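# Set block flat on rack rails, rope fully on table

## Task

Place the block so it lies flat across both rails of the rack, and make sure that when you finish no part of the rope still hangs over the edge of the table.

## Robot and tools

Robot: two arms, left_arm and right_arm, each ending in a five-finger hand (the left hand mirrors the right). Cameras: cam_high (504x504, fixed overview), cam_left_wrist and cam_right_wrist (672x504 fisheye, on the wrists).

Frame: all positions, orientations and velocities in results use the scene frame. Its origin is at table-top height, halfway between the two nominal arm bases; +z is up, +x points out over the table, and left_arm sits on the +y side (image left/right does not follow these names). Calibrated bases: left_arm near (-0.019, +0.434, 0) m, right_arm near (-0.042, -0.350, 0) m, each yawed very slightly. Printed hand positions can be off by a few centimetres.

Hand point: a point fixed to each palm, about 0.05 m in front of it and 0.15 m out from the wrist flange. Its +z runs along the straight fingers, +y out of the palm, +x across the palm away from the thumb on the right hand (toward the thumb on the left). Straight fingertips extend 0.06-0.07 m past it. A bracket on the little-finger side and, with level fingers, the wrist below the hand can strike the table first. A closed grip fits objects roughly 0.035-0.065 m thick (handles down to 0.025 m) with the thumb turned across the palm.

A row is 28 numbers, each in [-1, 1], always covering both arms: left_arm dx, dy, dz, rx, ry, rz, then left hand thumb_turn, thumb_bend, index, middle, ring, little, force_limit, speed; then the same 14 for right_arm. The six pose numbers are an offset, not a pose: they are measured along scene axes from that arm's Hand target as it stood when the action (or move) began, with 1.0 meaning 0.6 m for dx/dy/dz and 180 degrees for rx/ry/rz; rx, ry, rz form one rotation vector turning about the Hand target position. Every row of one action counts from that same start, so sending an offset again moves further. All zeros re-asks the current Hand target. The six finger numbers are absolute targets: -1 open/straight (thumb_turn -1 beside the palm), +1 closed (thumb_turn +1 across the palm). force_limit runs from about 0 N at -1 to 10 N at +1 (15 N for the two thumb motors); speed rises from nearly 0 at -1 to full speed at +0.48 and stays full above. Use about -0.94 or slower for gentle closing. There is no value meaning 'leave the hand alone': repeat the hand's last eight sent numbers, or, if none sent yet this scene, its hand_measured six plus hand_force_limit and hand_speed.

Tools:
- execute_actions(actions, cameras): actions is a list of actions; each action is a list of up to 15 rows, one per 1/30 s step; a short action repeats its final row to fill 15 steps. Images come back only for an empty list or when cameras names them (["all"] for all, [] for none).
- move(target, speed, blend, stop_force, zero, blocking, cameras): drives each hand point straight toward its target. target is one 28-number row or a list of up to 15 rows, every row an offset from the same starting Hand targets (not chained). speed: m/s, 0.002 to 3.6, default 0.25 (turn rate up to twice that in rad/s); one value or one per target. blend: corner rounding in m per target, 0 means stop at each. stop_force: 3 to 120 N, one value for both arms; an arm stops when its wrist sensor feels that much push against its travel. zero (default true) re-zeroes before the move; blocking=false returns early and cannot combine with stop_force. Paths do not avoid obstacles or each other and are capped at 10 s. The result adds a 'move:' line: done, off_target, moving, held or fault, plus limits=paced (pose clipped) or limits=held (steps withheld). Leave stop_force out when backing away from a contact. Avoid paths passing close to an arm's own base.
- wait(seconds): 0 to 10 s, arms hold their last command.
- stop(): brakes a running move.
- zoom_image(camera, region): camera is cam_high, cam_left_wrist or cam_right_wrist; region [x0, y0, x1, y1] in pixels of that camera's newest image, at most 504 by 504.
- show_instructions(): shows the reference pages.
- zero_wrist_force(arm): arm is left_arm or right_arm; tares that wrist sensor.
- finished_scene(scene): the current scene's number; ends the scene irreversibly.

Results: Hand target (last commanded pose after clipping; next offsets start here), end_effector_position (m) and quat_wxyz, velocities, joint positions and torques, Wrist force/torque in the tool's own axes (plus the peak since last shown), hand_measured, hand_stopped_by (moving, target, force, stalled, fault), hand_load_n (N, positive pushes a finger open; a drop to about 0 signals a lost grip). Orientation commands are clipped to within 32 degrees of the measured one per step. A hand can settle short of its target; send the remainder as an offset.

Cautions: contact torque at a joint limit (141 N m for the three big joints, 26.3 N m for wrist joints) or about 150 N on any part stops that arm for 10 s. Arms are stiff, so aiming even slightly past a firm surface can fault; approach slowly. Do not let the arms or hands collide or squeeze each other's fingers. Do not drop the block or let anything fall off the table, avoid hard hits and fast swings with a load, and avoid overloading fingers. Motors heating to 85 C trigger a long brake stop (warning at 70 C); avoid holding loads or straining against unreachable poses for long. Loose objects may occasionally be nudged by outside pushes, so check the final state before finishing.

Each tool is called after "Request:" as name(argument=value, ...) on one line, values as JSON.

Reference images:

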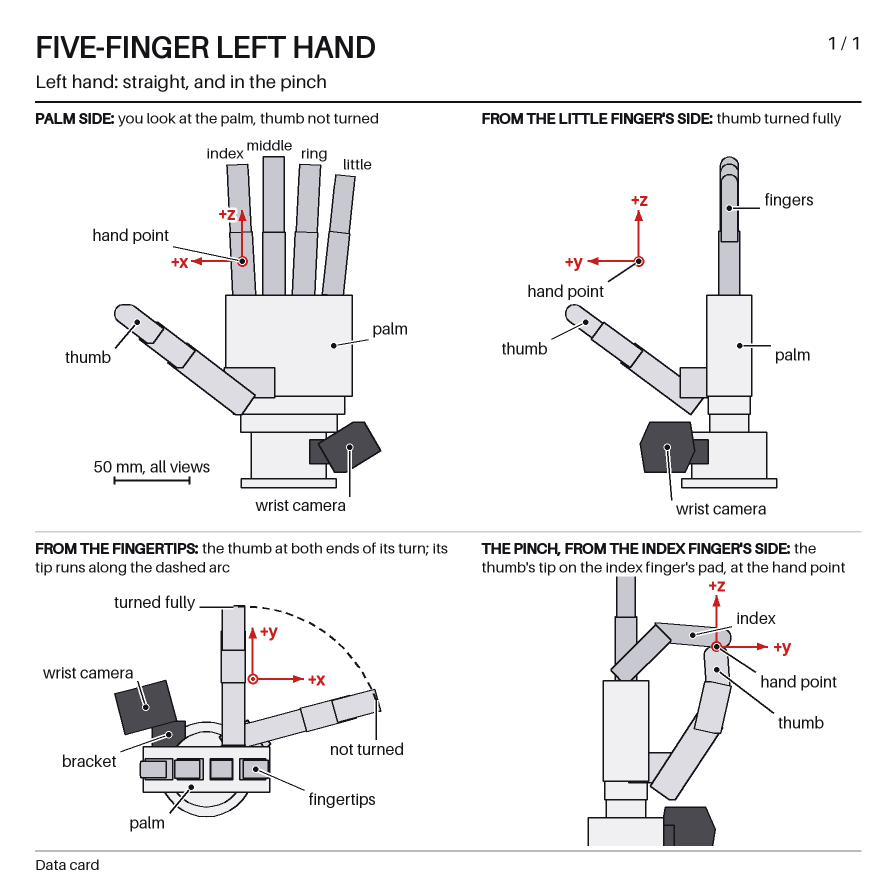

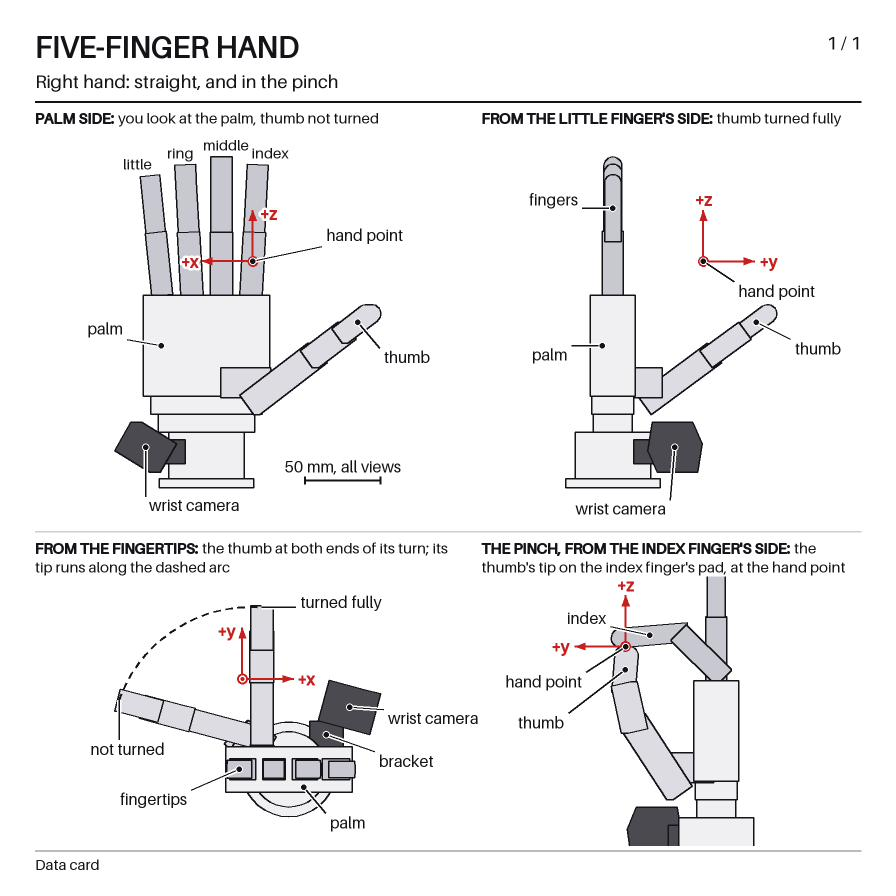

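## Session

Request:
execute_actions(actions=[])

Scene clock: 0.00 s.
left_arm: end_effector_position=(+0.1482, +0.1950, +0.2338) hand_measured=(-1.000, -1.000, -1.000, -1.000, -1.000, -1.000) hand_load_n=(+0.0, -0.5, +0.0, +0.0, +0.0, +0.0) hand_stopped_by=(target, target, target, target, target, target) hand_force_limit=0.00 hand_speed=-0.80 end_effector_quat_wxyz=(-0.132, -0.033, +0.893, +0.429) | right_arm: end_effector_position=(+0.5139, -0.4197, +0.3811) hand_measured=(-1.000, -1.000, -1.000, -1.000, -1.000, -1.000) hand_load_n=(+0.0, +0.0, +0.0, +0.0, +0.0, +0.0) hand_stopped_by=(target, target, target, target, target, target) hand_force_limit=0.00 hand_speed=-0.80 end_effector_quat_wxyz=(-0.005, +0.858, +0.514, +0.010)
Joint positions: left_arm=[2.321 -2.247 -1.557 1.348 -1.913 3.672] | right_arm=[-0.329 -1.031 0.758 1.837 1.548 0.191]
Joint velocities: within noise
Joint torques (N m): no reading
Motor temperatures (°C): left_arm=[33 37 34 36 38 35] | right_arm=[31 33 27 37 38 35]
Wrist force (N): no reading
Wrist torque (N m): no reading
Wrist force, peak (N): no reading
Hand target: left_arm +0.1482, +0.1950, +0.2338; -0.132, -0.033, +0.893, +0.429 | right_arm +0.5139, -0.4197, +0.3811; -0.005, +0.858, +0.514, +0.010

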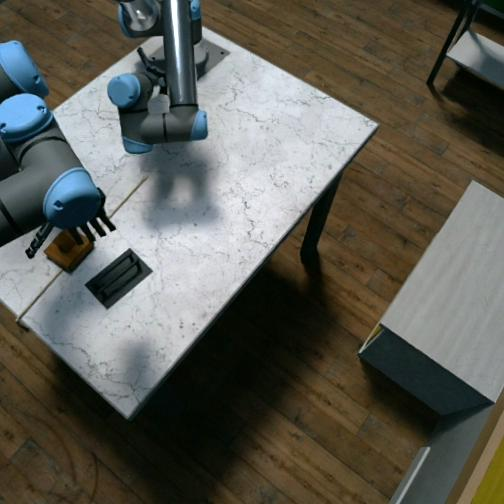

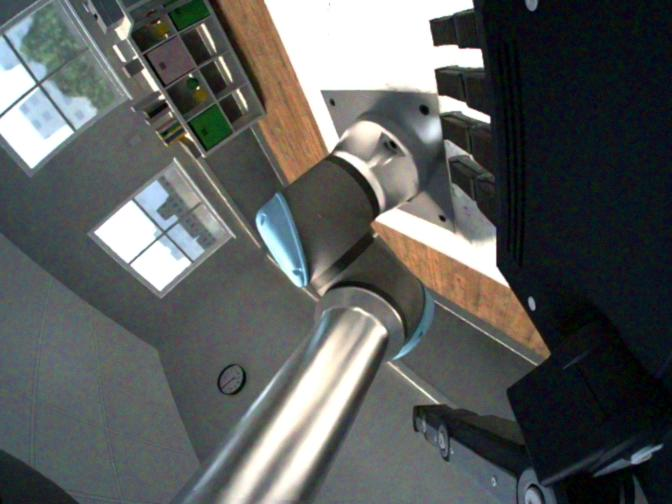

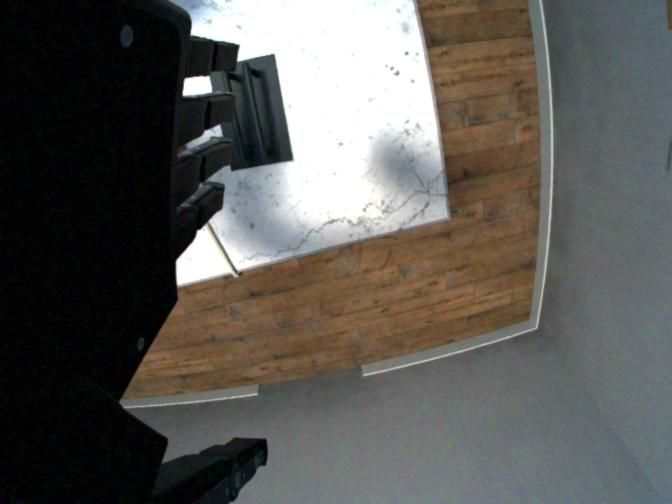

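Request:
move(target=[0.167,0.333,0.2,0,0,0,-1,-1,-1,-1,-1,-1,0,-0.8, -0.3565,0.0995,-0.002,0.0343,0.1656,0.1546,-1,-1,-1,-1,-1,-1,0,-0.8], cameras=["all"], speed=0.3)

Request:
zoom_image(camera="cam_right_wrist", region=[200, 0, 672, 400])

Scene clock: 45.40 s.
left_arm: end_effector_position=(+0.1802, +0.2588, +0.2734) hand_measured=(-1.000, -1.000, -1.000, -1.000, -1.000, -1.000) hand_load_n=(+0.0, +0.0, +0.0, +0.0, +0.5, +0.0) hand_stopped_by=(target, target, target, target, target, target) hand_force_limit=0.00 hand_speed=-0.80 end_effector_quat_wxyz=(-0.132, -0.033, +0.892, +0.430) | right_arm: end_effector_position=(+0.3953, -0.3865, +0.3804) hand_measured=(-1.000, -1.000, -1.000, -1.000, -1.000, -1.000) hand_load_n=(+0.0, +0.0, +0.0, +0.0, +0.0, +0.0) hand_stopped_by=(target, target, target, target, target, target) hand_force_limit=0.00 hand_speed=-0.80 end_effector_quat_wxyz=(-0.106, +0.773, +0.618, -0.098)
Joint positions: left_arm=[2.461 -2.123 -1.646 1.349 -2.02 3.768] | right_arm=[-0.333 -1.224 1.106 1.975 1.615 -0.075]
Joint torques (N m): left_arm=[-11.31 32.17 21.08 -2.17 1.25 -1.09] | right_arm=[-9.05 -47.22 -9.25 4.46 1.87 -2.35]
Wrist force (N): left_arm=[0.2 -0.2 0.2] | right_arm=[0.2 -0.6 -0.2]
Wrist torque (N m): left_arm=[-0.04 -0.03 0.03] | right_arm=[-0.10 -0.04 0.13]
Wrist force, peak (N): left_arm=[-1.1 4.2 1.2] | right_arm=[0.0 -1.0 0.0]
Hand target: left_arm +0.1802, +0.2588, +0.2734; -0.132, -0.033, +0.892, +0.430 (not the last commanded pose) | right_arm +0.3952, -0.3866, +0.3804; -0.106, +0.773, +0.618, -0.098 (not the last commanded pose)
Off the commanded pose: left_arm 0.172 m, 0 deg | right_arm 0.099 m, 18 deg.
move: held (left_arm; a check stopped the path), off_target (right_arm; braked when a check withheld steps of left_arm); limits=held
pose unreachable (left arm): on one or more control steps of this call, first in action 0 (counted from 0), this arm could not follow its commanded pose, so it was not sent that pose on those steps. It may still have moved: this result reports where it is.
cause: moving toward the commanded pose would bring two parts of the arm too close to each other (joints 4 (wrist 1) to 6 (wrist 3) lie between them).

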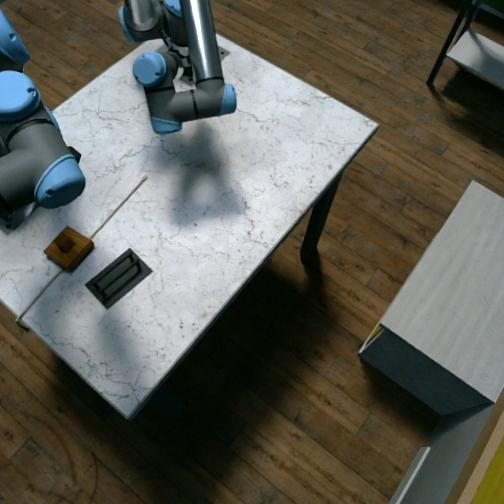

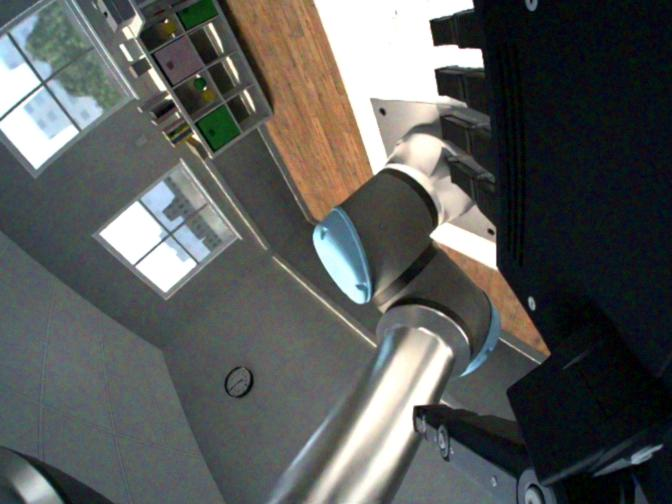

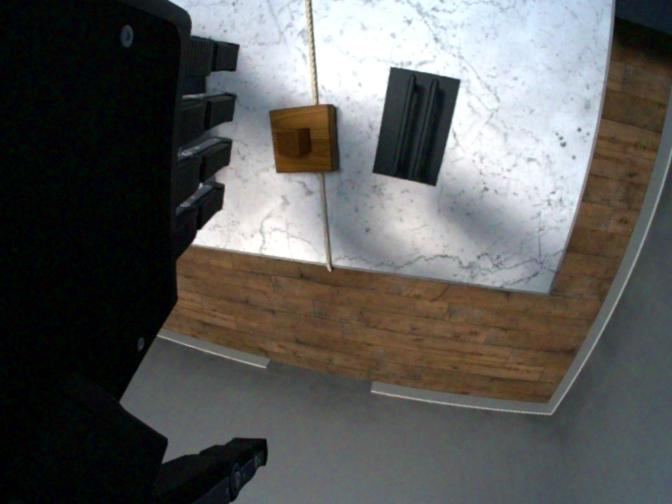

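Scaled by 1.068 from the camera's 672x504 image, which has a finer 960x720 frame.

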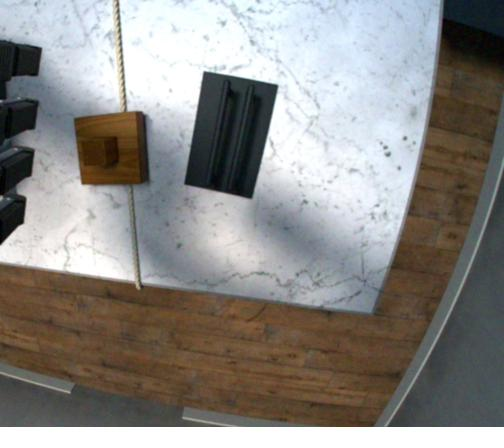

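Request:
move(target=[0.4497,0.2353,0.1277,0,0,-0.5,-1,-1,-1,-1,-1,-1,0,-0.8, -0.1993,0.42,-0.534,-0.0133,0.3001,0.1643,1,-0.25,-0.5,-0.5,-1,-1,-0.3,0], cameras=["all"], speed=0.3)

Request:
zoom_image(camera="cam_right_wrist", region=[200, 80, 520, 320])

Scene clock: 127.37 s.
left_arm: end_effector_position=(+0.1835, +0.2605, +0.2743) hand_measured=(-1.000, -1.000, -1.000, -1.000, -1.000, -1.000) hand_load_n=(-0.5, +0.0, +0.0, +0.0, +0.0, +0.0) hand_stopped_by=(target, target, target, target, target, target) hand_force_limit=0.00 hand_speed=-0.80 end_effector_quat_wxyz=(-0.128, -0.025, +0.893, +0.431) | right_arm: end_effector_position=(+0.3844, -0.3638, +0.3515) hand_measured=(+1.000, -0.250, -0.500, -0.500, -1.000, -1.000) hand_load_n=(+0.0, +0.0, +0.0, +0.0, +0.0, +0.0) hand_stopped_by=(target, target, target, target, target, target) hand_force_limit=-0.30 hand_speed=0.00 end_effector_quat_wxyz=(-0.128, +0.754, +0.630, -0.135)
Joint positions: left_arm=[2.459 -2.121 -1.645 1.351 -2.034 3.781] | right_arm=[-0.273 -1.212 1.19 1.961 1.636 -0.054]
Joint torques (N m): left_arm=[11.81 32.19 5.91 -4.36 1.28 -1.05] | right_arm=[13.26 -22.49 -8.55 1.64 1.61 2.65]
Wrist force (N): left_arm=[0.0 -0.3 0.1] | right_arm=[-0.1 -0.8 -0.1]
Wrist torque (N m): left_arm=[-0.04 0.00 0.01] | right_arm=[-0.14 0.00 -0.09]
Wrist force, peak (N): left_arm=[0.3 -0.4 0.6] | right_arm=[-0.4 -0.7 -0.6]
Hand target: left_arm +0.1835, +0.2605, +0.2743; -0.128, -0.025, +0.893, +0.431 (not the last commanded pose) | right_arm +0.3844, -0.3638, +0.3514; -0.128, +0.754, +0.630, -0.135 (not the last commanded pose)
Off the commanded pose: left_arm 0.310 m, 89 deg | right_arm 0.386 m, 56 deg.
move: held (left_arm; a check stopped the path), off_target (right_arm; braked when a check withheld steps of left_arm); limits=held
pose unreachable (left arm): on one or more control steps of this call, first in action 0 (counted from 0), this arm could not follow its commanded pose, so it was not sent that pose on those steps. It may still have moved: this result reports where it is.
cause: moving toward the commanded pose would bring two parts of the arm too close to each other (joints 4 (wrist 1) to 6 (wrist 3) lie between them).

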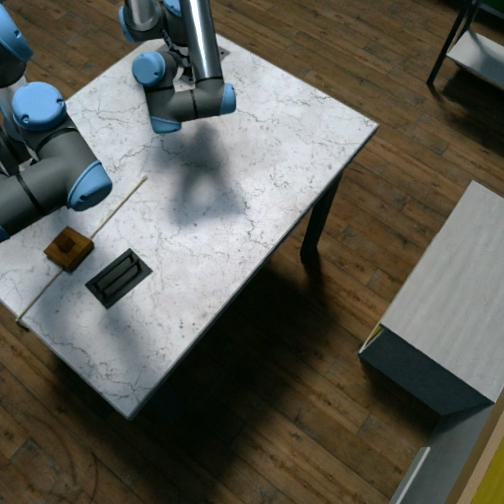

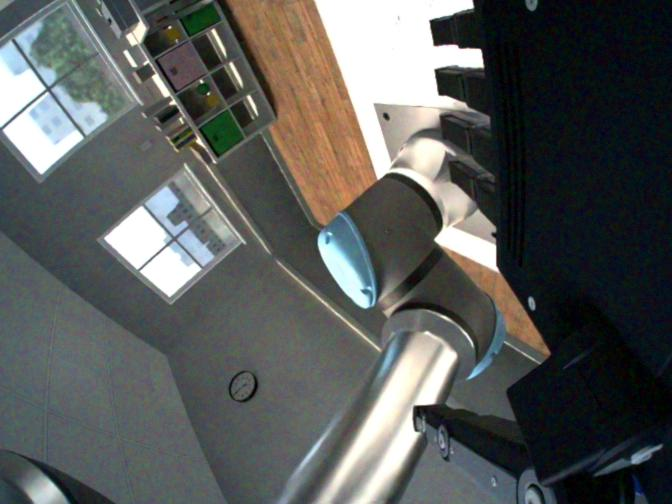

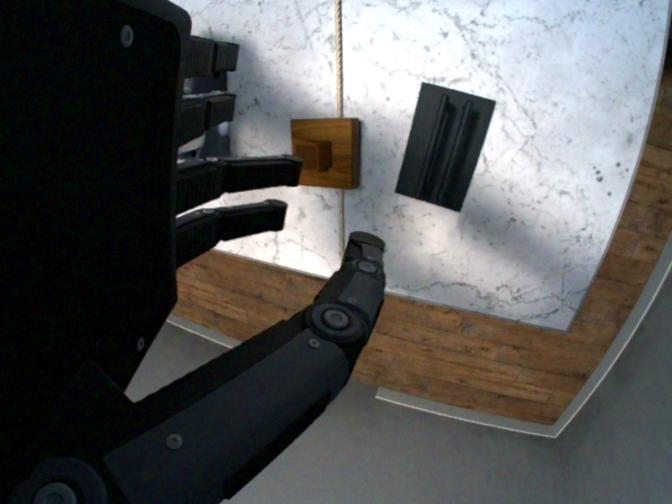

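Scaled by 1.575 from the camera's 672x504 image, which has a finer 960x720 frame.

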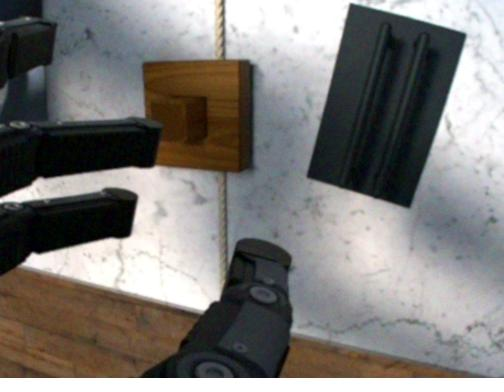

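Request:
move(target=[[0.160,0.2407,0.083,0,0,0.1944,-1,-1,-1,-1,-1,-1,0,-0.8, 0,0,0,0,0,0,1,-0.25,-0.5,-0.5,-1,-1,-0.3,0],[0.098,0.5348,0.083,0,0,0.3889,-1,-1,-1,-1,-1,-1,0,-0.8, 0,0,0,0,0,0,1,-0.25,-0.5,-0.5,-1,-1,-0.3,0]], cameras=[], speed=0.35, blend=[0.05,0])

Scene clock: 144.47 s.
left_arm: end_effector_position=(+0.2040, +0.2922, +0.2859) hand_measured=(-1.000, -1.000, -1.000, -1.000, -1.000, -1.000) hand_load_n=(+0.0, +0.0, +0.0, +0.0, +0.0, +0.0) hand_stopped_by=(target, target, target, target, target, target) hand_force_limit=0.00 hand_speed=-0.80 end_effector_quat_wxyz=(-0.158, -0.087, +0.889, +0.422) | right_arm: end_effector_position=(+0.3844, -0.3638, +0.3514) hand_measured=(+1.000, -0.250, -0.500, -0.500, -1.000, -1.000) hand_load_n=(+0.0, +0.0, +0.0, +0.0, +0.0, +0.0) hand_stopped_by=(target, target, target, target, target, target) hand_force_limit=-0.30 hand_speed=0.00 end_effector_quat_wxyz=(-0.128, +0.754, +0.630, -0.135)
Joint positions: left_arm=[2.6 -2.101 -1.644 1.33 -2.036 3.782] | right_arm=[-0.273 -1.212 1.19 1.961 1.636 -0.054]
Joint torques (N m): left_arm=[-11.41 31.64 12.29 -1.09 1.23 -1.09] | right_arm=[13.8 -22.73 -9.01 1.69 1.67 2.69]
Wrist force (N): left_arm=[0.1 -0.4 0.1] | right_arm=[0.4 -0.5 0.0]
Wrist torque (N m): left_arm=[-0.08 -0.02 -0.01] | right_arm=[-0.09 -0.07 -0.06]
Wrist force, peak (N): left_arm=[-4.1 2.8 1.8] | right_arm=[0.5 -0.9 -0.3]
Hand target: left_arm +0.2040, +0.2921, +0.2859; -0.158, -0.087, +0.889, +0.422 (not the last commanded pose) | right_arm +0.3844, -0.3638, +0.3514; -0.128, +0.754, +0.630, -0.135
Off the commanded pose: left_arm 0.294 m, 62 deg | right_arm 0.000 m, 0 deg.
move: held (left_arm; a check stopped the path); path passed 0 of 2 targets; limits=held
pose unreachable (left arm): on one or more control steps of this call, first in action 0 (counted from 0), this arm could not follow its commanded pose, so it was not sent that pose on those steps. It may still have moved: this result reports where it is.
cause: moving toward the commanded pose would bring two parts of the arm too close to each other (joints 4 (wrist 1) to 6 (wrist 3) lie between them).
No camera images: "cameras" was empty.

Request:
move(target=[[0.017,-0.017,0.033,0,0,0.15,-1,-1,-1,-1,-1,-1,0,-0.8, 0,0,0,0,0,0,1,-0.25,-0.5,-0.5,-1,-1,-0.3,0],[0.1117,0.2238,0.083,0,0,0.322,-1,-1,-1,-1,-1,-1,0,-0.8, -0.0725,0.1528,-0.1943,-0.0046,0.1093,0.0598,1,-0.25,-0.5,-0.5,-1,-1,-0.3,0],[0.0467,0.4782,0.083,0,0,0.494,-1,-1,-1,-1,-1,-1,0,-0.8, -0.1813,0.382,-0.4857,-0.0115,0.2732,0.1495,1,-0.25,-0.5,-0.5,-1,-1,-0.3,0]], cameras=["cam_high","cam_right_wrist"], speed=0.3, blend=[0.02,0.05,0])

Request:
zoom_image(camera="cam_right_wrist", region=[200, 80, 520, 320])

Scene clock: 163.77 s.
left_arm: end_effector_position=(+0.2320, +0.5789, +0.3357) hand_measured=(-1.000, -1.000, -1.000, -1.000, -1.000, -1.000) hand_load_n=(+0.0, +0.0, +0.0, +0.0, -0.5, +0.0) hand_stopped_by=(target, target, target, target, target, target) hand_force_limit=0.00 hand_speed=-0.80 end_effector_quat_wxyz=(+0.408, +0.684, -0.573, -0.191) | right_arm: end_effector_position=(+0.2756, -0.1347, +0.0601) hand_measured=(+1.000, -0.250, -0.500, -0.500, -1.000, -1.000) hand_load_n=(+0.0, +0.0, +0.0, +0.0, +0.0, +0.0) hand_stopped_by=(target, target, target, target, target, target) hand_force_limit=-0.30 hand_speed=0.00 end_effector_quat_wxyz=(-0.329, +0.470, +0.671, -0.469)
Joint positions: left_arm=[3.889 -2.122 -1.473 1.116 -1.833 3.602] | right_arm=[0.305 -0.588 1.418 1.962 1.584 -0.006]
Joint torques (N m): left_arm=[11.68 34.02 24.14 -4.48 1.49 1.33] | right_arm=[13.7 -41.32 -20.83 3.84 -1.91 -2.4]
Wrist force (N): left_arm=[0.4 -0.3 0.0] | right_arm=[1.0 -1.2 0.7]
Wrist torque (N m): left_arm=[-0.08 -0.07 -0.09] | right_arm=[-0.36 -0.19 0.19]
Wrist force, peak (N): left_arm=[0.9 -0.7 0.6] | right_arm=[1.7 0.2 0.8]
Hand target: left_arm +0.2320, +0.5790, +0.3357; +0.408, +0.684, -0.573, -0.191 | right_arm +0.2756, -0.1346, +0.0600; -0.329, +0.470, +0.671, -0.469
Off the commanded pose: left_arm 0.000 m, 0 deg | right_arm 0.000 m, 0 deg.
move: done
Images, in order (width x height): cam_high 504x504, cam_right_wrist 672x504.

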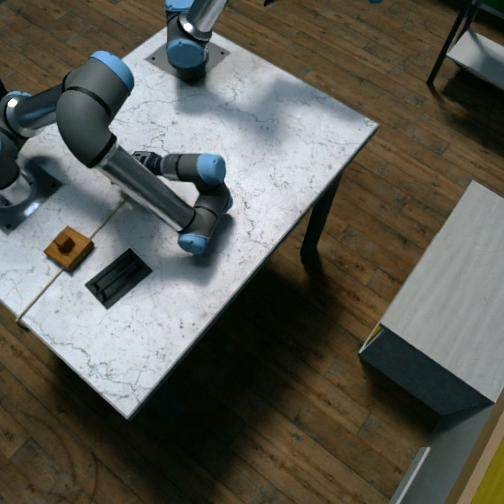

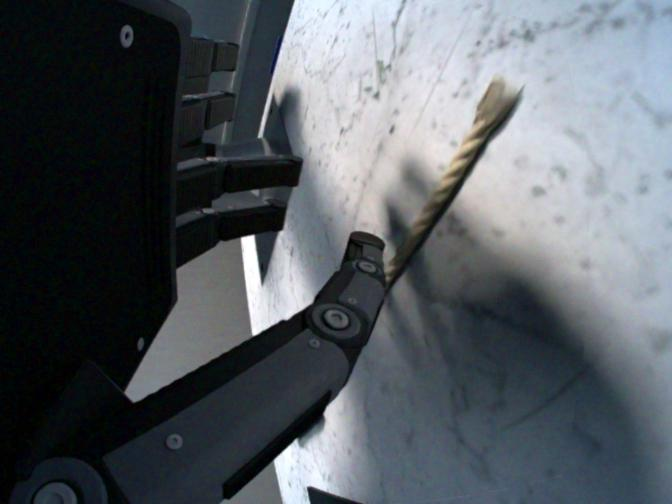

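Scaled by 1.575 from the camera's 672x504 image, which has a finer 960x720 frame.

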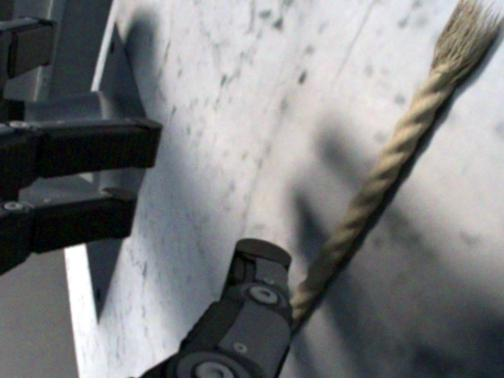

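Request:
move(target=[0,0,0,0,0,0,-1,-1,-1,-1,-1,-1,0,-0.8, -0.0047,-0.0017,-0.0868,0,0,0,1,-0.25,-0.5,-0.5,-1,-1,-0.3,0], cameras=["cam_right_wrist"], speed=0.035, stop_force=4)

Request:
zoom_image(camera="cam_right_wrist", region=[200, 80, 480, 290])

Scene clock: 179.30 s.
left_arm: end_effector_position=(+0.2320, +0.5790, +0.3357) hand_measured=(-1.000, -1.000, -1.000, -1.000, -1.000, -1.000) hand_load_n=(+0.0, +0.0, +0.0, +0.0, +0.0, +0.5) hand_stopped_by=(target, target, target, target, target, target) hand_force_limit=0.00 hand_speed=-0.80 end_effector_quat_wxyz=(+0.408, +0.684, -0.573, -0.191) | right_arm: end_effector_position=(+0.2733, -0.1354, +0.0156) hand_measured=(+1.000, -0.250, -0.500, -0.500, -1.000, -1.000) hand_load_n=(+0.0, +0.0, +0.0, +0.0, +0.0, +0.0) hand_stopped_by=(target, target, target, target, target, target) hand_force_limit=-0.30 hand_speed=0.00 end_effector_quat_wxyz=(-0.330, +0.470, +0.671, -0.470)
Joint positions: left_arm=[3.89 -2.122 -1.473 1.116 -1.833 3.602] | right_arm=[0.305 -0.51 1.406 1.897 1.584 -0.006]
Joint torques (N m): left_arm=[11.94 34.49 24.03 -4.28 1.59 1.43] | right_arm=[-0.11 -50.59 -12.12 2.33 -0.03 0.2]
Wrist force (N): left_arm=[0.1 -0.3 0.2] | right_arm=[1.1 -1.1 0.5]
Wrist torque (N m): left_arm=[-0.09 -0.01 -0.11] | right_arm=[-0.35 -0.19 0.20]
Wrist force, peak (N): left_arm=[0.1 -0.4 0.8] | right_arm=[1.1 -2.6 -0.1]
Hand target: left_arm +0.2320, +0.5790, +0.3357; +0.408, +0.684, -0.573, -0.191 | right_arm +0.2733, -0.1354, +0.0156; -0.330, +0.470, +0.671, -0.470 (not the last commanded pose)
Off the commanded pose: left_arm 0.000 m, 0 deg | right_arm 0.008 m, 0 deg.
FORCE FAULT: contact force on the right arm reached its limit, and that arm stopped. The contact can be on any part of that arm, not only on its tool. That arm's remaining commands of this call were not run. That arm is still stopped at the end of this call. That arm stays stopped for about 10 more seconds. Until then a move that you send moves the other arm only, and its call returns only when the move has ended. Once the stop has ended, the next robot result says so. If the stop ends while you think or write, that arm runs what you send next, counted from a new Hand target: where the arm stands when the stop ends. While its stop runs, that arm, its gripper or tool too, takes no new command. Until it ends, the stop uses up actions while you think or wait. An arm that is not stopped still takes commands.
move: fault (right_arm)
Images, in order (width x height): cam_right_wrist 672x504.

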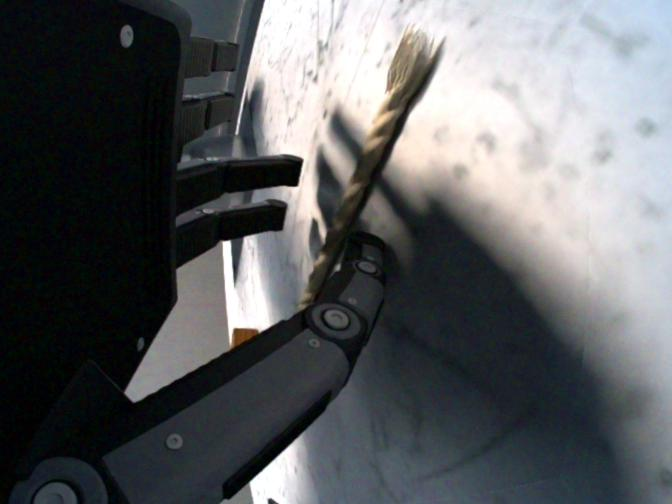

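Scaled by 1.800 from the camera's 672x504 image, which has a finer 960x720 frame.

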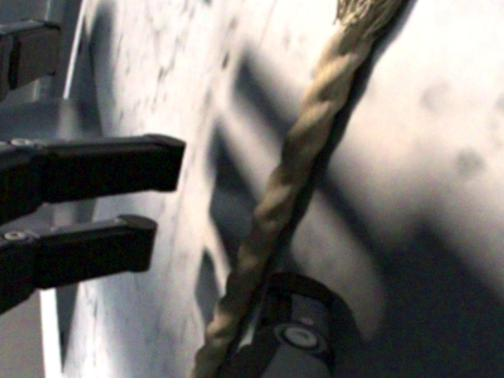

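Request:
move(target=[0,0,0,0,0,0,-1,-1,-1,-1,-1,-1,0,-0.8, 0,0,0.06,0,0,0,1,-0.25,-0.5,-0.5,-1,-1,-0.3,0], cameras=[], speed=0.1)

Scene clock: 213.63 s.
left_arm: end_effector_position=(+0.2320, +0.5790, +0.3357) hand_measured=(-1.000, -1.000, -1.000, -1.000, -1.000, -1.000) hand_load_n=(+0.0, +0.0, +0.0, +0.0, +0.0, +0.0) hand_stopped_by=(target, target, target, target, target, target) hand_force_limit=0.00 hand_speed=-0.80 end_effector_quat_wxyz=(+0.408, +0.684, -0.573, -0.191) | right_arm: end_effector_position=(+0.2733, -0.1354, +0.0514) hand_measured=(+1.000, -0.250, -0.500, -0.500, -1.000, -1.000) hand_load_n=(+0.0, +0.0, +0.0, +0.0, +0.0, +0.0) hand_stopped_by=(target, target, target, target, target, target) hand_force_limit=-0.30 hand_speed=0.00 end_effector_quat_wxyz=(-0.330, +0.470, +0.671, -0.470)
Joint positions: left_arm=[3.89 -2.122 -1.473 1.116 -1.833 3.602] | right_arm=[0.305 -0.576 1.423 1.945 1.584 -0.006]
Joint torques (N m): left_arm=[12.1 34.27 24.06 -4.43 1.33 1.25] | right_arm=[2.65 -62.61 -2.64 4.16 -0.52 0.76]
Wrist force (N): left_arm=[0.0 -0.3 0.4] | right_arm=[0.7 -1.0 0.6]
Wrist torque (N m): left_arm=[-0.11 0.00 -0.11] | right_arm=[-0.32 -0.14 0.18]
Wrist force, peak (N): left_arm=[0.1 -0.7 0.5] | right_arm=[1.0 -1.5 0.5]
Hand target: left_arm +0.2320, +0.5790, +0.3357; +0.408, +0.684, -0.573, -0.191 | right_arm +0.2733, -0.1354, +0.0516; -0.330, +0.470, +0.671, -0.470
Off the commanded pose: left_arm 0.000 m, 0 deg | right_arm 0.000 m, 0 deg.
FORCE FAULT, CONTINUED: the right arm's stop, for the force fault that an earlier result reported, is over. The rest of the stop counts as 19 of the actions that you can send in this scene. The stop ended before this call began, so that arm ran this call's commands, counted from a new Hand target: where the arm stood when the stop ended. During its stop the right arm's controller moved it back a little.
move: done
No camera images: "cameras" was empty.

Request:
move(target=[0,0,0,0,0,0,-1,-1,-1,-1,-1,-1,0,-0.8, 0.0003,0.0093,-0.0167,0.019,-0.0522,0,1,-0.35,-0.5,-0.5,-1,-1,-0.3,0], cameras=[], speed=0.15)

Request:
move(target=[0,0,0,0,0,0,-1,-1,-1,-1,-1,-1,0,-0.8, 0,0,-0.0425,0,0,0,1,-0.35,-0.5,-0.5,-1,-1,-0.3,0], cameras=["cam_right_wrist"], speed=0.03, stop_force=4)

Request:
zoom_image(camera="cam_right_wrist", region=[200, 80, 480, 290])

Scene clock: 228.67 s.
left_arm: end_effector_position=(+0.2320, +0.5790, +0.3357) hand_measured=(-1.000, -1.000, -1.000, -1.000, -1.000, -1.000) hand_load_n=(+0.0, +0.0, +0.0, +0.0, +0.0, +0.0) hand_stopped_by=(target, target, target, target, target, target) hand_force_limit=0.00 hand_speed=-0.80 end_effector_quat_wxyz=(+0.408, +0.684, -0.573, -0.191) | right_arm: end_effector_position=(+0.2735, -0.1298, +0.0416) hand_measured=(+1.000, -0.350, -0.500, -0.500, -1.000, -1.000) hand_load_n=(+0.0, +0.0, +0.0, +0.0, +0.0, +0.0) hand_stopped_by=(target, target, target, target, target, target) hand_force_limit=-0.30 hand_speed=0.00 end_effector_quat_wxyz=(-0.287, +0.497, +0.709, -0.409)
Joint positions: left_arm=[3.89 -2.122 -1.473 1.116 -1.833 3.602] | right_arm=[0.313 -0.647 1.466 1.8 1.576 -0.004]
Joint torques (N m): left_arm=[11.55 34.41 23.77 -4.36 1.29 1.32] | right_arm=[13.28 -61.38 -2.16 1.5 -1.93 2.67]
Wrist force (N): left_arm=[0.0 -0.5 0.2] | right_arm=[0.7 -1.3 0.2]
Wrist torque (N m): left_arm=[-0.13 -0.01 -0.11] | right_arm=[-0.34 -0.14 -0.01]
Wrist force, peak (N): left_arm=[0.2 -0.8 0.4] | right_arm=[1.1 -1.3 0.6]
Hand target: left_arm +0.2320, +0.5790, +0.3357; +0.408, +0.684, -0.573, -0.191 | right_arm +0.2735, -0.1298, +0.0416; -0.287, +0.497, +0.709, -0.409
Off the commanded pose: left_arm 0.000 m, 0 deg | right_arm 0.000 m, 0 deg.
move: done
No camera images: "cameras" was empty.

Scene clock: 230.60 s.
left_arm: end_effector_position=(+0.2320, +0.5790, +0.3357) hand_measured=(-1.000, -1.000, -1.000, -1.000, -1.000, -1.000) hand_load_n=(+0.0, +0.0, +0.0, +0.0, +0.0, +0.0) hand_stopped_by=(target, target, target, target, target, target) hand_force_limit=0.00 hand_speed=-0.80 end_effector_quat_wxyz=(+0.408, +0.684, -0.573, -0.191) | right_arm: end_effector_position=(+0.2735, -0.1298, +0.0161) hand_measured=(+1.000, -0.350, -0.500, -0.500, -1.000, -1.000) hand_load_n=(+0.0, +0.0, +0.0, +0.0, +0.0, +0.0) hand_stopped_by=(target, target, target, target, target, target) hand_force_limit=-0.30 hand_speed=0.00 end_effector_quat_wxyz=(-0.287, +0.497, +0.709, -0.409)
Joint positions: left_arm=[3.89 -2.122 -1.473 1.116 -1.833 3.602] | right_arm=[0.314 -0.603 1.459 1.761 1.576 -0.004]
Joint torques (N m): left_arm=[12.24 34.39 23.41 -4.49 1.31 1.23] | right_arm=[13.08 -37.09 -22.53 1.35 -1.95 2.57]
Wrist force (N): left_arm=[0.2 -0.4 0.5] | right_arm=[0.8 -1.3 0.4]
Wrist torque (N m): left_arm=[-0.12 -0.03 -0.09] | right_arm=[-0.35 -0.16 -0.01]
Wrist force, peak (N): left_arm=[0.1 -0.4 0.6] | right_arm=[0.7 -1.5 0.4]
Hand target: left_arm +0.2320, +0.5790, +0.3357; +0.408, +0.684, -0.573, -0.191 | right_arm +0.2735, -0.1298, +0.0161; -0.287, +0.497, +0.709, -0.409
Off the commanded pose: left_arm 0.000 m, 0 deg | right_arm 0.000 m, 0 deg.
move: done
Images, in order (width x height): cam_right_wrist 672x504.

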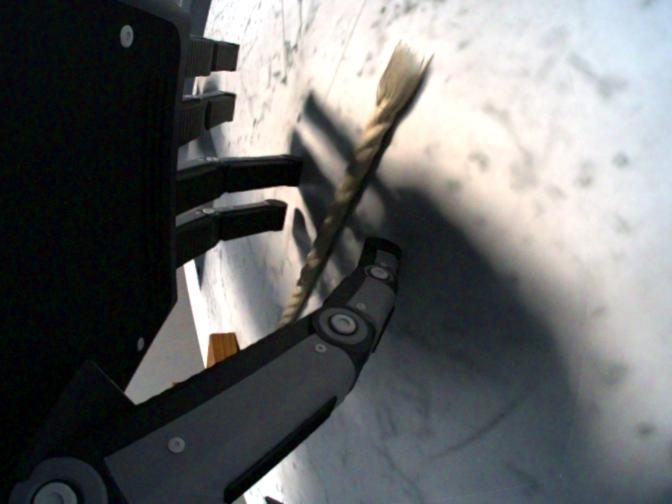

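Scaled by 1.800 from the camera's 672x504 image, which has a finer 960x720 frame.

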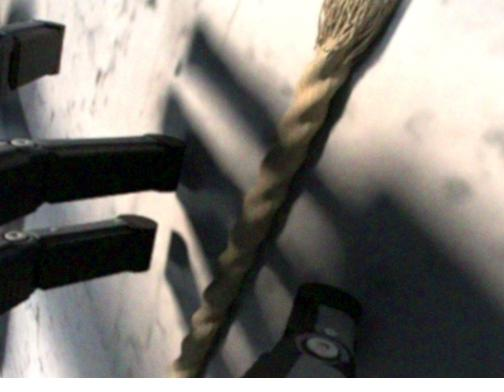

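Request:
move(target=[[0,0,0,0,0,0,-1,-1,-1,-1,-1,-1,0,-0.8, -0.0125,-0.0045,0,0,0,0,1,-0.35,-0.5,-0.5,-1,-1,-0.3,0],[0,0,0,0,0,0,-1,-1,-1,-1,-1,-1,0,-0.8, -0.0125,-0.0045,0,0,0,0,1,-0.35,0.08,0.08,-1,-1,-0.3,-0.7],[0,0,0,0,0,0,-1,-1,-1,-1,-1,-1,0,-0.8, -0.0125,-0.0045,-0.0042,0,0,0,1,-0.35,0.08,0.08,-1,-1,-0.3,-0.7]], cameras=["cam_right_wrist"], speed=0.04)

Request:
zoom_image(camera="cam_right_wrist", region=[200, 80, 480, 290])

Scene clock: 247.23 s.
left_arm: end_effector_position=(+0.2320, +0.5790, +0.3357) hand_measured=(-1.000, -1.000, -1.000, -1.000, -1.000, -1.000) hand_load_n=(+0.0, +0.0, +0.0, +0.0, +0.0, +0.0) hand_stopped_by=(target, target, target, target, target, target) hand_force_limit=0.00 hand_speed=-0.80 end_effector_quat_wxyz=(+0.408, +0.684, -0.573, -0.191) | right_arm: end_effector_position=(+0.2657, -0.1326, +0.0146) hand_measured=(+1.000, -0.350, +0.080, -0.396, -1.000, -1.000) hand_load_n=(+0.0, +0.0, +0.0, +10.0, +0.0, +0.0) hand_stopped_by=(target, target, target, force, target, target) hand_force_limit=-0.30 hand_speed=-0.70 end_effector_quat_wxyz=(-0.288, +0.496, +0.709, -0.411) end_effector_velocity=(-0.001, +0.000, +0.001) end_effector_angular_velocity=(+0.000, +0.008, +0.001)
Joint positions: left_arm=[3.89 -2.122 -1.473 1.116 -1.833 3.602] | right_arm=[0.313 -0.61 1.488 1.745 1.576 -0.004]
Joint velocities: left_arm=[within noise] | right_arm=[0 0.002 0 0.005 0 -0.003]
Joint torques (N m): left_arm=[11.99 34.83 23.36 -4.51 1.1 1.26] | right_arm=[-10.22 -14.73 -18.44 -12.12 1.38 -1.85]
Wrist force (N): left_arm=[0.1 -0.3 0.6] | right_arm=[0.9 -51.2 -40.3]
Wrist torque (N m): left_arm=[-0.12 -0.01 -0.11] | right_arm=[1.48 0.74 -1.14]
Wrist force, peak (N): left_arm=[0.3 -0.3 0.8] | right_arm=[1.0 -54.1 -41.0]
Hand target: left_arm +0.2320, +0.5790, +0.3357; +0.408, +0.684, -0.573, -0.191 | right_arm +0.2660, -0.1325, +0.0136; -0.287, +0.497, +0.709, -0.409
Off the commanded pose: left_arm 0.000 m, 0 deg | right_arm 0.001 m, 0 deg.
move: done
Images, in order (width x height): cam_right_wrist 672x504.

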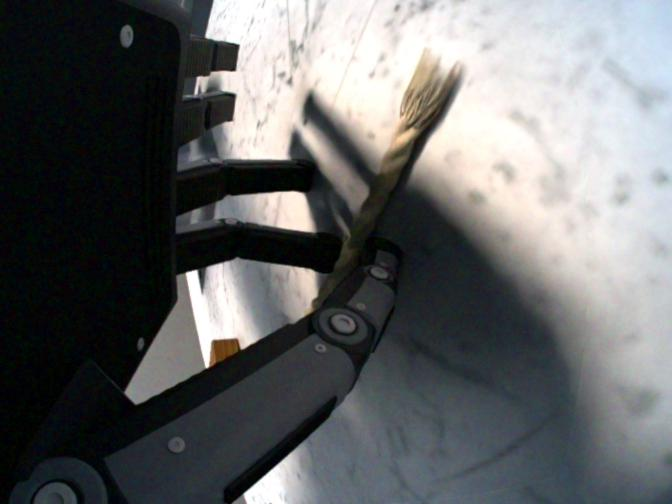

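Scaled by 1.800 from the camera's 672x504 image, which has a finer 960x720 frame.

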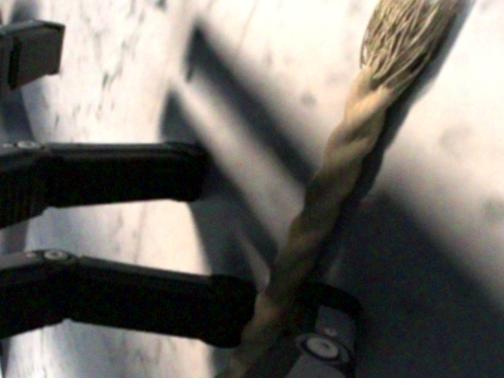

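Request:
move(target=[[0,0,0,0,0,0,-1,-1,-1,-1,-1,-1,0,-0.8, 0,0,0.0067,0,0,0,1,-0.35,0.08,-0.6,-1,-1,-0.3,-0.3],[0,0,0,0,0,0,-1,-1,-1,-1,-1,-1,0,-0.8, 0,0,0.0067,0,0,0,1,-0.35,0.6,-0.6,-1,-1,0.2,-0.75]], cameras=["cam_right_wrist"], speed=0.05)

Request:
zoom_image(camera="cam_right_wrist", region=[200, 80, 480, 290])

Scene clock: 258.00 s.
left_arm: end_effector_position=(+0.2320, +0.5790, +0.3357) hand_measured=(-1.000, -1.000, -1.000, -1.000, -1.000, -1.000) hand_load_n=(+0.0, +0.0, +0.0, +0.0, +0.0, +0.0) hand_stopped_by=(target, target, target, target, target, target) hand_force_limit=0.00 hand_speed=-0.80 end_effector_quat_wxyz=(+0.408, +0.684, -0.573, -0.191) | right_arm: end_effector_position=(+0.2660, -0.1325, +0.0176) hand_measured=(+1.000, -0.350, +0.598, -0.600, -1.000, -1.000) hand_load_n=(+0.0, +5.0, +4.5, +0.0, +0.0, +0.0) hand_stopped_by=(target, target, target, target, target, target) hand_force_limit=0.20 hand_speed=-0.75 end_effector_quat_wxyz=(-0.287, +0.497, +0.709, -0.409)
Joint positions: left_arm=[3.89 -2.122 -1.473 1.116 -1.833 3.602] | right_arm=[0.313 -0.617 1.489 1.747 1.576 -0.004]
Joint torques (N m): left_arm=[12.35 35.02 23.57 -4.43 1.04 0.98] | right_arm=[-11.06 -61.73 -3.07 4.29 0.27 -0.97]
Wrist force (N): left_arm=[0.1 -0.4 0.3] | right_arm=[0.7 0.0 0.2]
Wrist torque (N m): left_arm=[-0.11 -0.02 -0.10] | right_arm=[-0.14 -0.14 0.01]
Wrist force, peak (N): left_arm=[0.2 -0.4 0.7] | right_arm=[1.0 -50.9 -40.3]
Hand target: left_arm +0.2320, +0.5790, +0.3357; +0.408, +0.684, -0.573, -0.191 | right_arm +0.2660, -0.1325, +0.0176; -0.287, +0.497, +0.709, -0.409
Off the commanded pose: left_arm 0.000 m, 0 deg | right_arm 0.000 m, 0 deg.
move: done
Images, in order (width x height): cam_right_wrist 672x504.

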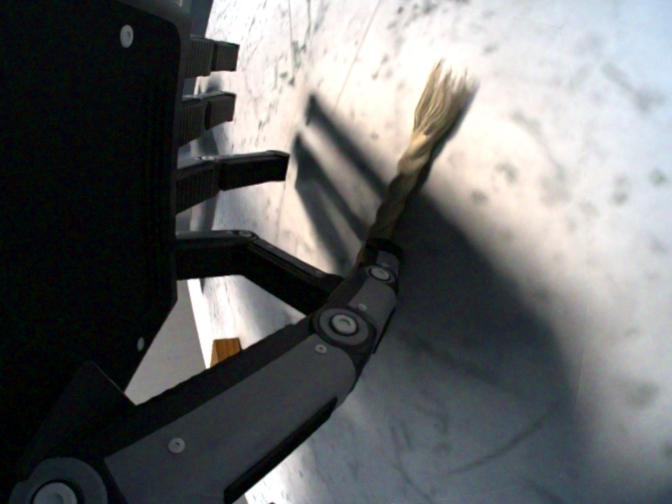

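Scaled by 1.800 from the camera's 672x504 image, which has a finer 960x720 frame.

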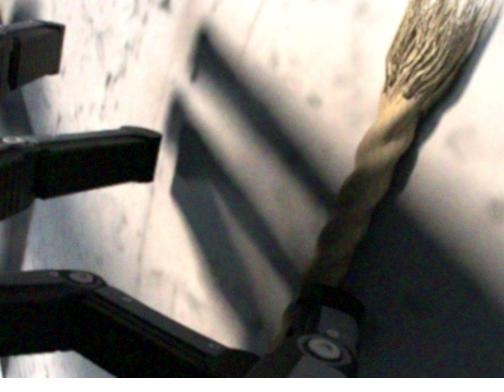

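Request:
move(target=[0,0,0,0,0,0,-1,-1,-1,-1,-1,-1,0,-0.8, 0,0,0.05,0,0,0,1,-0.35,0.6,-0.6,-1,-1,0.2,-0.75], cameras=["cam_right_wrist"], speed=0.06)

Request:
zoom_image(camera="cam_right_wrist", region=[200, 80, 480, 290])

Scene clock: 267.53 s.
left_arm: end_effector_position=(+0.2320, +0.5790, +0.3357) hand_measured=(-1.000, -1.000, -1.000, -1.000, -1.000, -1.000) hand_load_n=(+0.0, +0.0, +0.0, +0.0, +0.0, +0.0) hand_stopped_by=(target, target, target, target, target, target) hand_force_limit=0.00 hand_speed=-0.80 end_effector_quat_wxyz=(+0.408, +0.684, -0.573, -0.191) | right_arm: end_effector_position=(+0.2660, -0.1325, +0.0474) hand_measured=(+1.000, -0.350, +0.598, -0.600, -1.000, -1.000) hand_load_n=(+0.0, +5.0, +4.5, -0.5, +0.0, +0.0) hand_stopped_by=(target, target, target, target, target, target) hand_force_limit=0.20 hand_speed=-0.75 end_effector_quat_wxyz=(-0.287, +0.497, +0.709, -0.409)
Joint positions: left_arm=[3.89 -2.122 -1.473 1.116 -1.833 3.602] | right_arm=[0.313 -0.67 1.496 1.793 1.576 -0.004]
Joint torques (N m): left_arm=[12.46 34.95 23.37 -4.49 1.1 1.19] | right_arm=[-9.31 -61.31 -2.89 4.09 -0.62 2.14]
Wrist force (N): left_arm=[-0.1 -0.4 0.5] | right_arm=[0.8 0.1 0.4]
Wrist torque (N m): left_arm=[-0.14 0.03 -0.11] | right_arm=[-0.13 -0.16 0.02]
Wrist force, peak (N): left_arm=[0.2 -0.5 0.7] | right_arm=[1.1 0.3 0.4]
Hand target: left_arm +0.2320, +0.5790, +0.3357; +0.408, +0.684, -0.573, -0.191 | right_arm +0.2660, -0.1325, +0.0476; -0.287, +0.497, +0.709, -0.409
Off the commanded pose: left_arm 0.000 m, 0 deg | right_arm 0.000 m, 0 deg.
move: done
Images, in order (width x height): cam_right_wrist 672x504.

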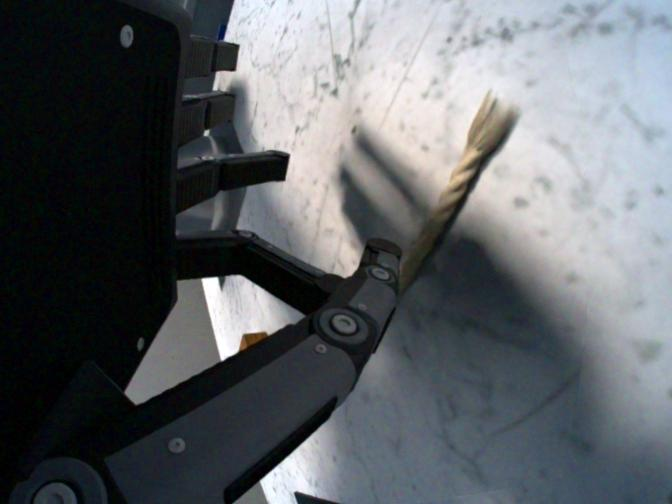

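Scaled by 1.800 from the camera's 672x504 image, which has a finer 960x720 frame.

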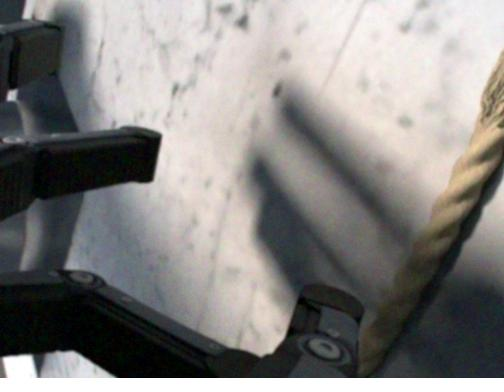

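Request:
move(target=[0,0,0,0,0,0,-1,-1,-1,-1,-1,-1,0,-0.8, 0.027,0.008,-0.01,-0.0114,0.0313,0,1,-0.3,-0.5,-0.9,-1,-1,-0.3,0], cameras=["cam_right_wrist"], speed=0.12)

Request:
move(target=[0,0,0,0,0,0,-1,-1,-1,-1,-1,-1,0,-0.8, 0,0,-0.0517,0,0,0,1,-0.3,-0.5,-0.9,-1,-1,-0.3,0], cameras=["cam_right_wrist"], speed=0.02, stop_force=3)

Request:
zoom_image(camera="cam_right_wrist", region=[200, 80, 480, 290])

Scene clock: 303.63 s.
left_arm: end_effector_position=(+0.2320, +0.5790, +0.3357) hand_measured=(-1.000, -1.000, -1.000, -1.000, -1.000, -1.000) hand_load_n=(+0.0, -0.5, +0.0, +0.0, +0.0, +0.0) hand_stopped_by=(target, target, target, target, target, target) hand_force_limit=0.00 hand_speed=-0.80 end_effector_quat_wxyz=(+0.408, +0.684, -0.573, -0.191) | right_arm: end_effector_position=(+0.2821, -0.1277, +0.0416) hand_measured=(+1.000, -0.316, +0.548, -0.900, -1.000, -1.000) hand_load_n=(+1.0, +16.0, -18.5, +0.0, +0.0, +0.0) hand_stopped_by=(target, force, stalled, target, target, target) hand_force_limit=-0.30 hand_speed=0.00 end_effector_quat_wxyz=(-0.313, +0.481, +0.687, -0.446)
Joint positions: left_arm=[3.89 -2.122 -1.473 1.116 -1.833 3.602] | right_arm=[0.312 -0.577 1.397 1.902 1.577 -0.004]
Joint torques (N m): left_arm=[11.35 35.49 23.24 -4.42 0.93 1.17] | right_arm=[-10.75 -39.03 -23.53 4.05 1.69 2.43]
Wrist force (N): left_arm=[0.0 -0.4 0.4] | right_arm=[1.2 0.0 0.3]
Wrist torque (N m): left_arm=[-0.13 0.00 -0.11] | right_arm=[-0.15 -0.22 0.08]
Wrist force, peak (N): left_arm=[0.1 -0.6 0.7] | right_arm=[1.3 0.0 0.5]
Hand target: left_arm +0.2320, +0.5790, +0.3357; +0.408, +0.684, -0.573, -0.191 | right_arm +0.2822, -0.1277, +0.0416; -0.313, +0.481, +0.687, -0.446
Off the commanded pose: left_arm 0.000 m, 0 deg | right_arm 0.000 m, 0 deg.
move: done
Images, in order (width x height): cam_right_wrist 672x504.

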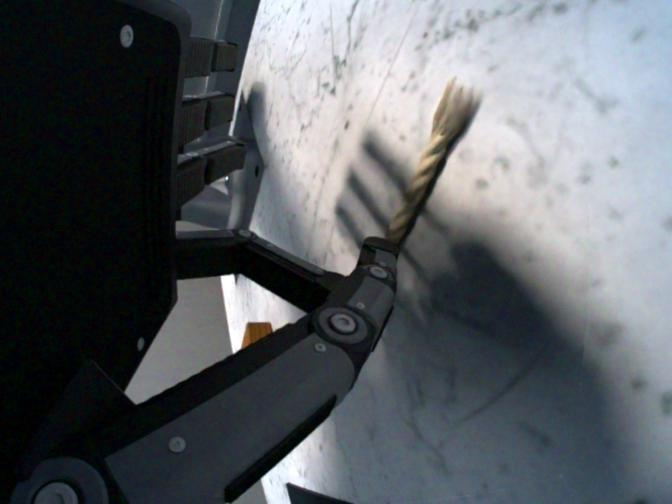

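Scene clock: 306.17 s.
left_arm: end_effector_position=(+0.2320, +0.5790, +0.3357) hand_measured=(-1.000, -1.000, -1.000, -1.000, -1.000, -1.000) hand_load_n=(+0.0, +0.0, +0.0, +0.0, +0.0, +0.0) hand_stopped_by=(target, target, target, target, target, target) hand_force_limit=0.00 hand_speed=-0.80 end_effector_quat_wxyz=(+0.408, +0.684, -0.573, -0.191) | right_arm: end_effector_position=(+0.2822, -0.1277, +0.0156) hand_measured=(+1.000, -0.316, +0.548, -0.900, -1.000, -1.000) hand_load_n=(+0.0, +15.5, -18.5, -0.5, +0.0, +0.0) hand_stopped_by=(target, force, stalled, target, target, target) hand_force_limit=-0.30 hand_speed=0.00 end_effector_quat_wxyz=(-0.313, +0.481, +0.687, -0.446)
Joint positions: left_arm=[3.89 -2.122 -1.473 1.116 -1.833 3.602] | right_arm=[0.312 -0.53 1.386 1.867 1.577 -0.004]
Joint torques (N m): left_arm=[11.02 34.85 22.62 -4.49 1.11 1.15] | right_arm=[-5.98 -63.7 -2.25 3.79 -0.42 1.82]
Wrist force (N): left_arm=[0.1 -0.3 0.2] | right_arm=[2.0 -1.7 -0.8]
Wrist torque (N m): left_arm=[-0.10 -0.02 -0.11] | right_arm=[-0.23 -0.20 -0.01]
Wrist force, peak (N): left_arm=[0.0 -0.6 0.5] | right_arm=[1.1 -15.1 -11.5]
Hand target: left_arm +0.2320, +0.5790, +0.3357; +0.408, +0.684, -0.573, -0.191 | right_arm +0.2822, -0.1277, +0.0156; -0.313, +0.481, +0.687, -0.446 (not the last commanded pose)
Off the commanded pose: left_arm 0.000 m, 0 deg | right_arm 0.005 m, 0 deg.
move: contact (right_arm)
Images, in order (width x height): cam_right_wrist 672x504.

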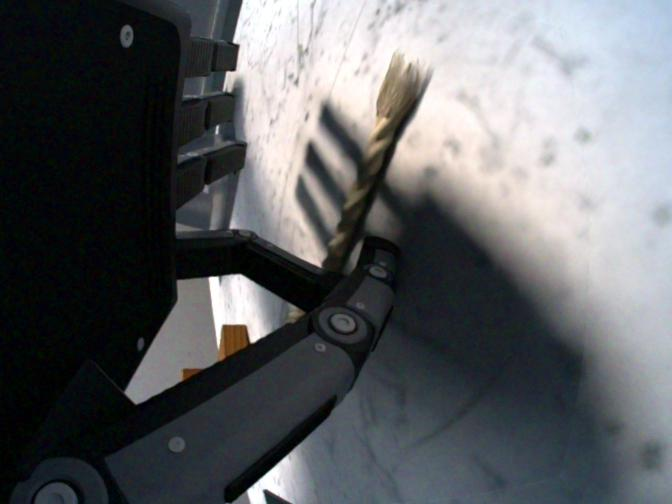

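Scaled by 1.800 from the camera's 672x504 image, which has a finer 960x720 frame.

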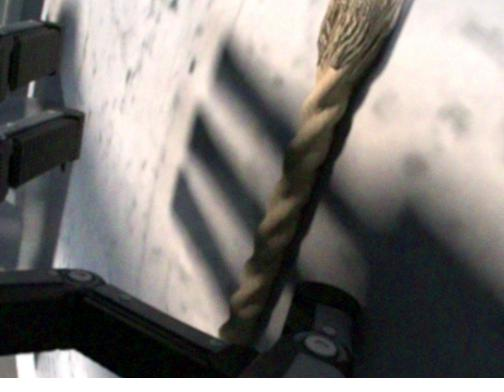

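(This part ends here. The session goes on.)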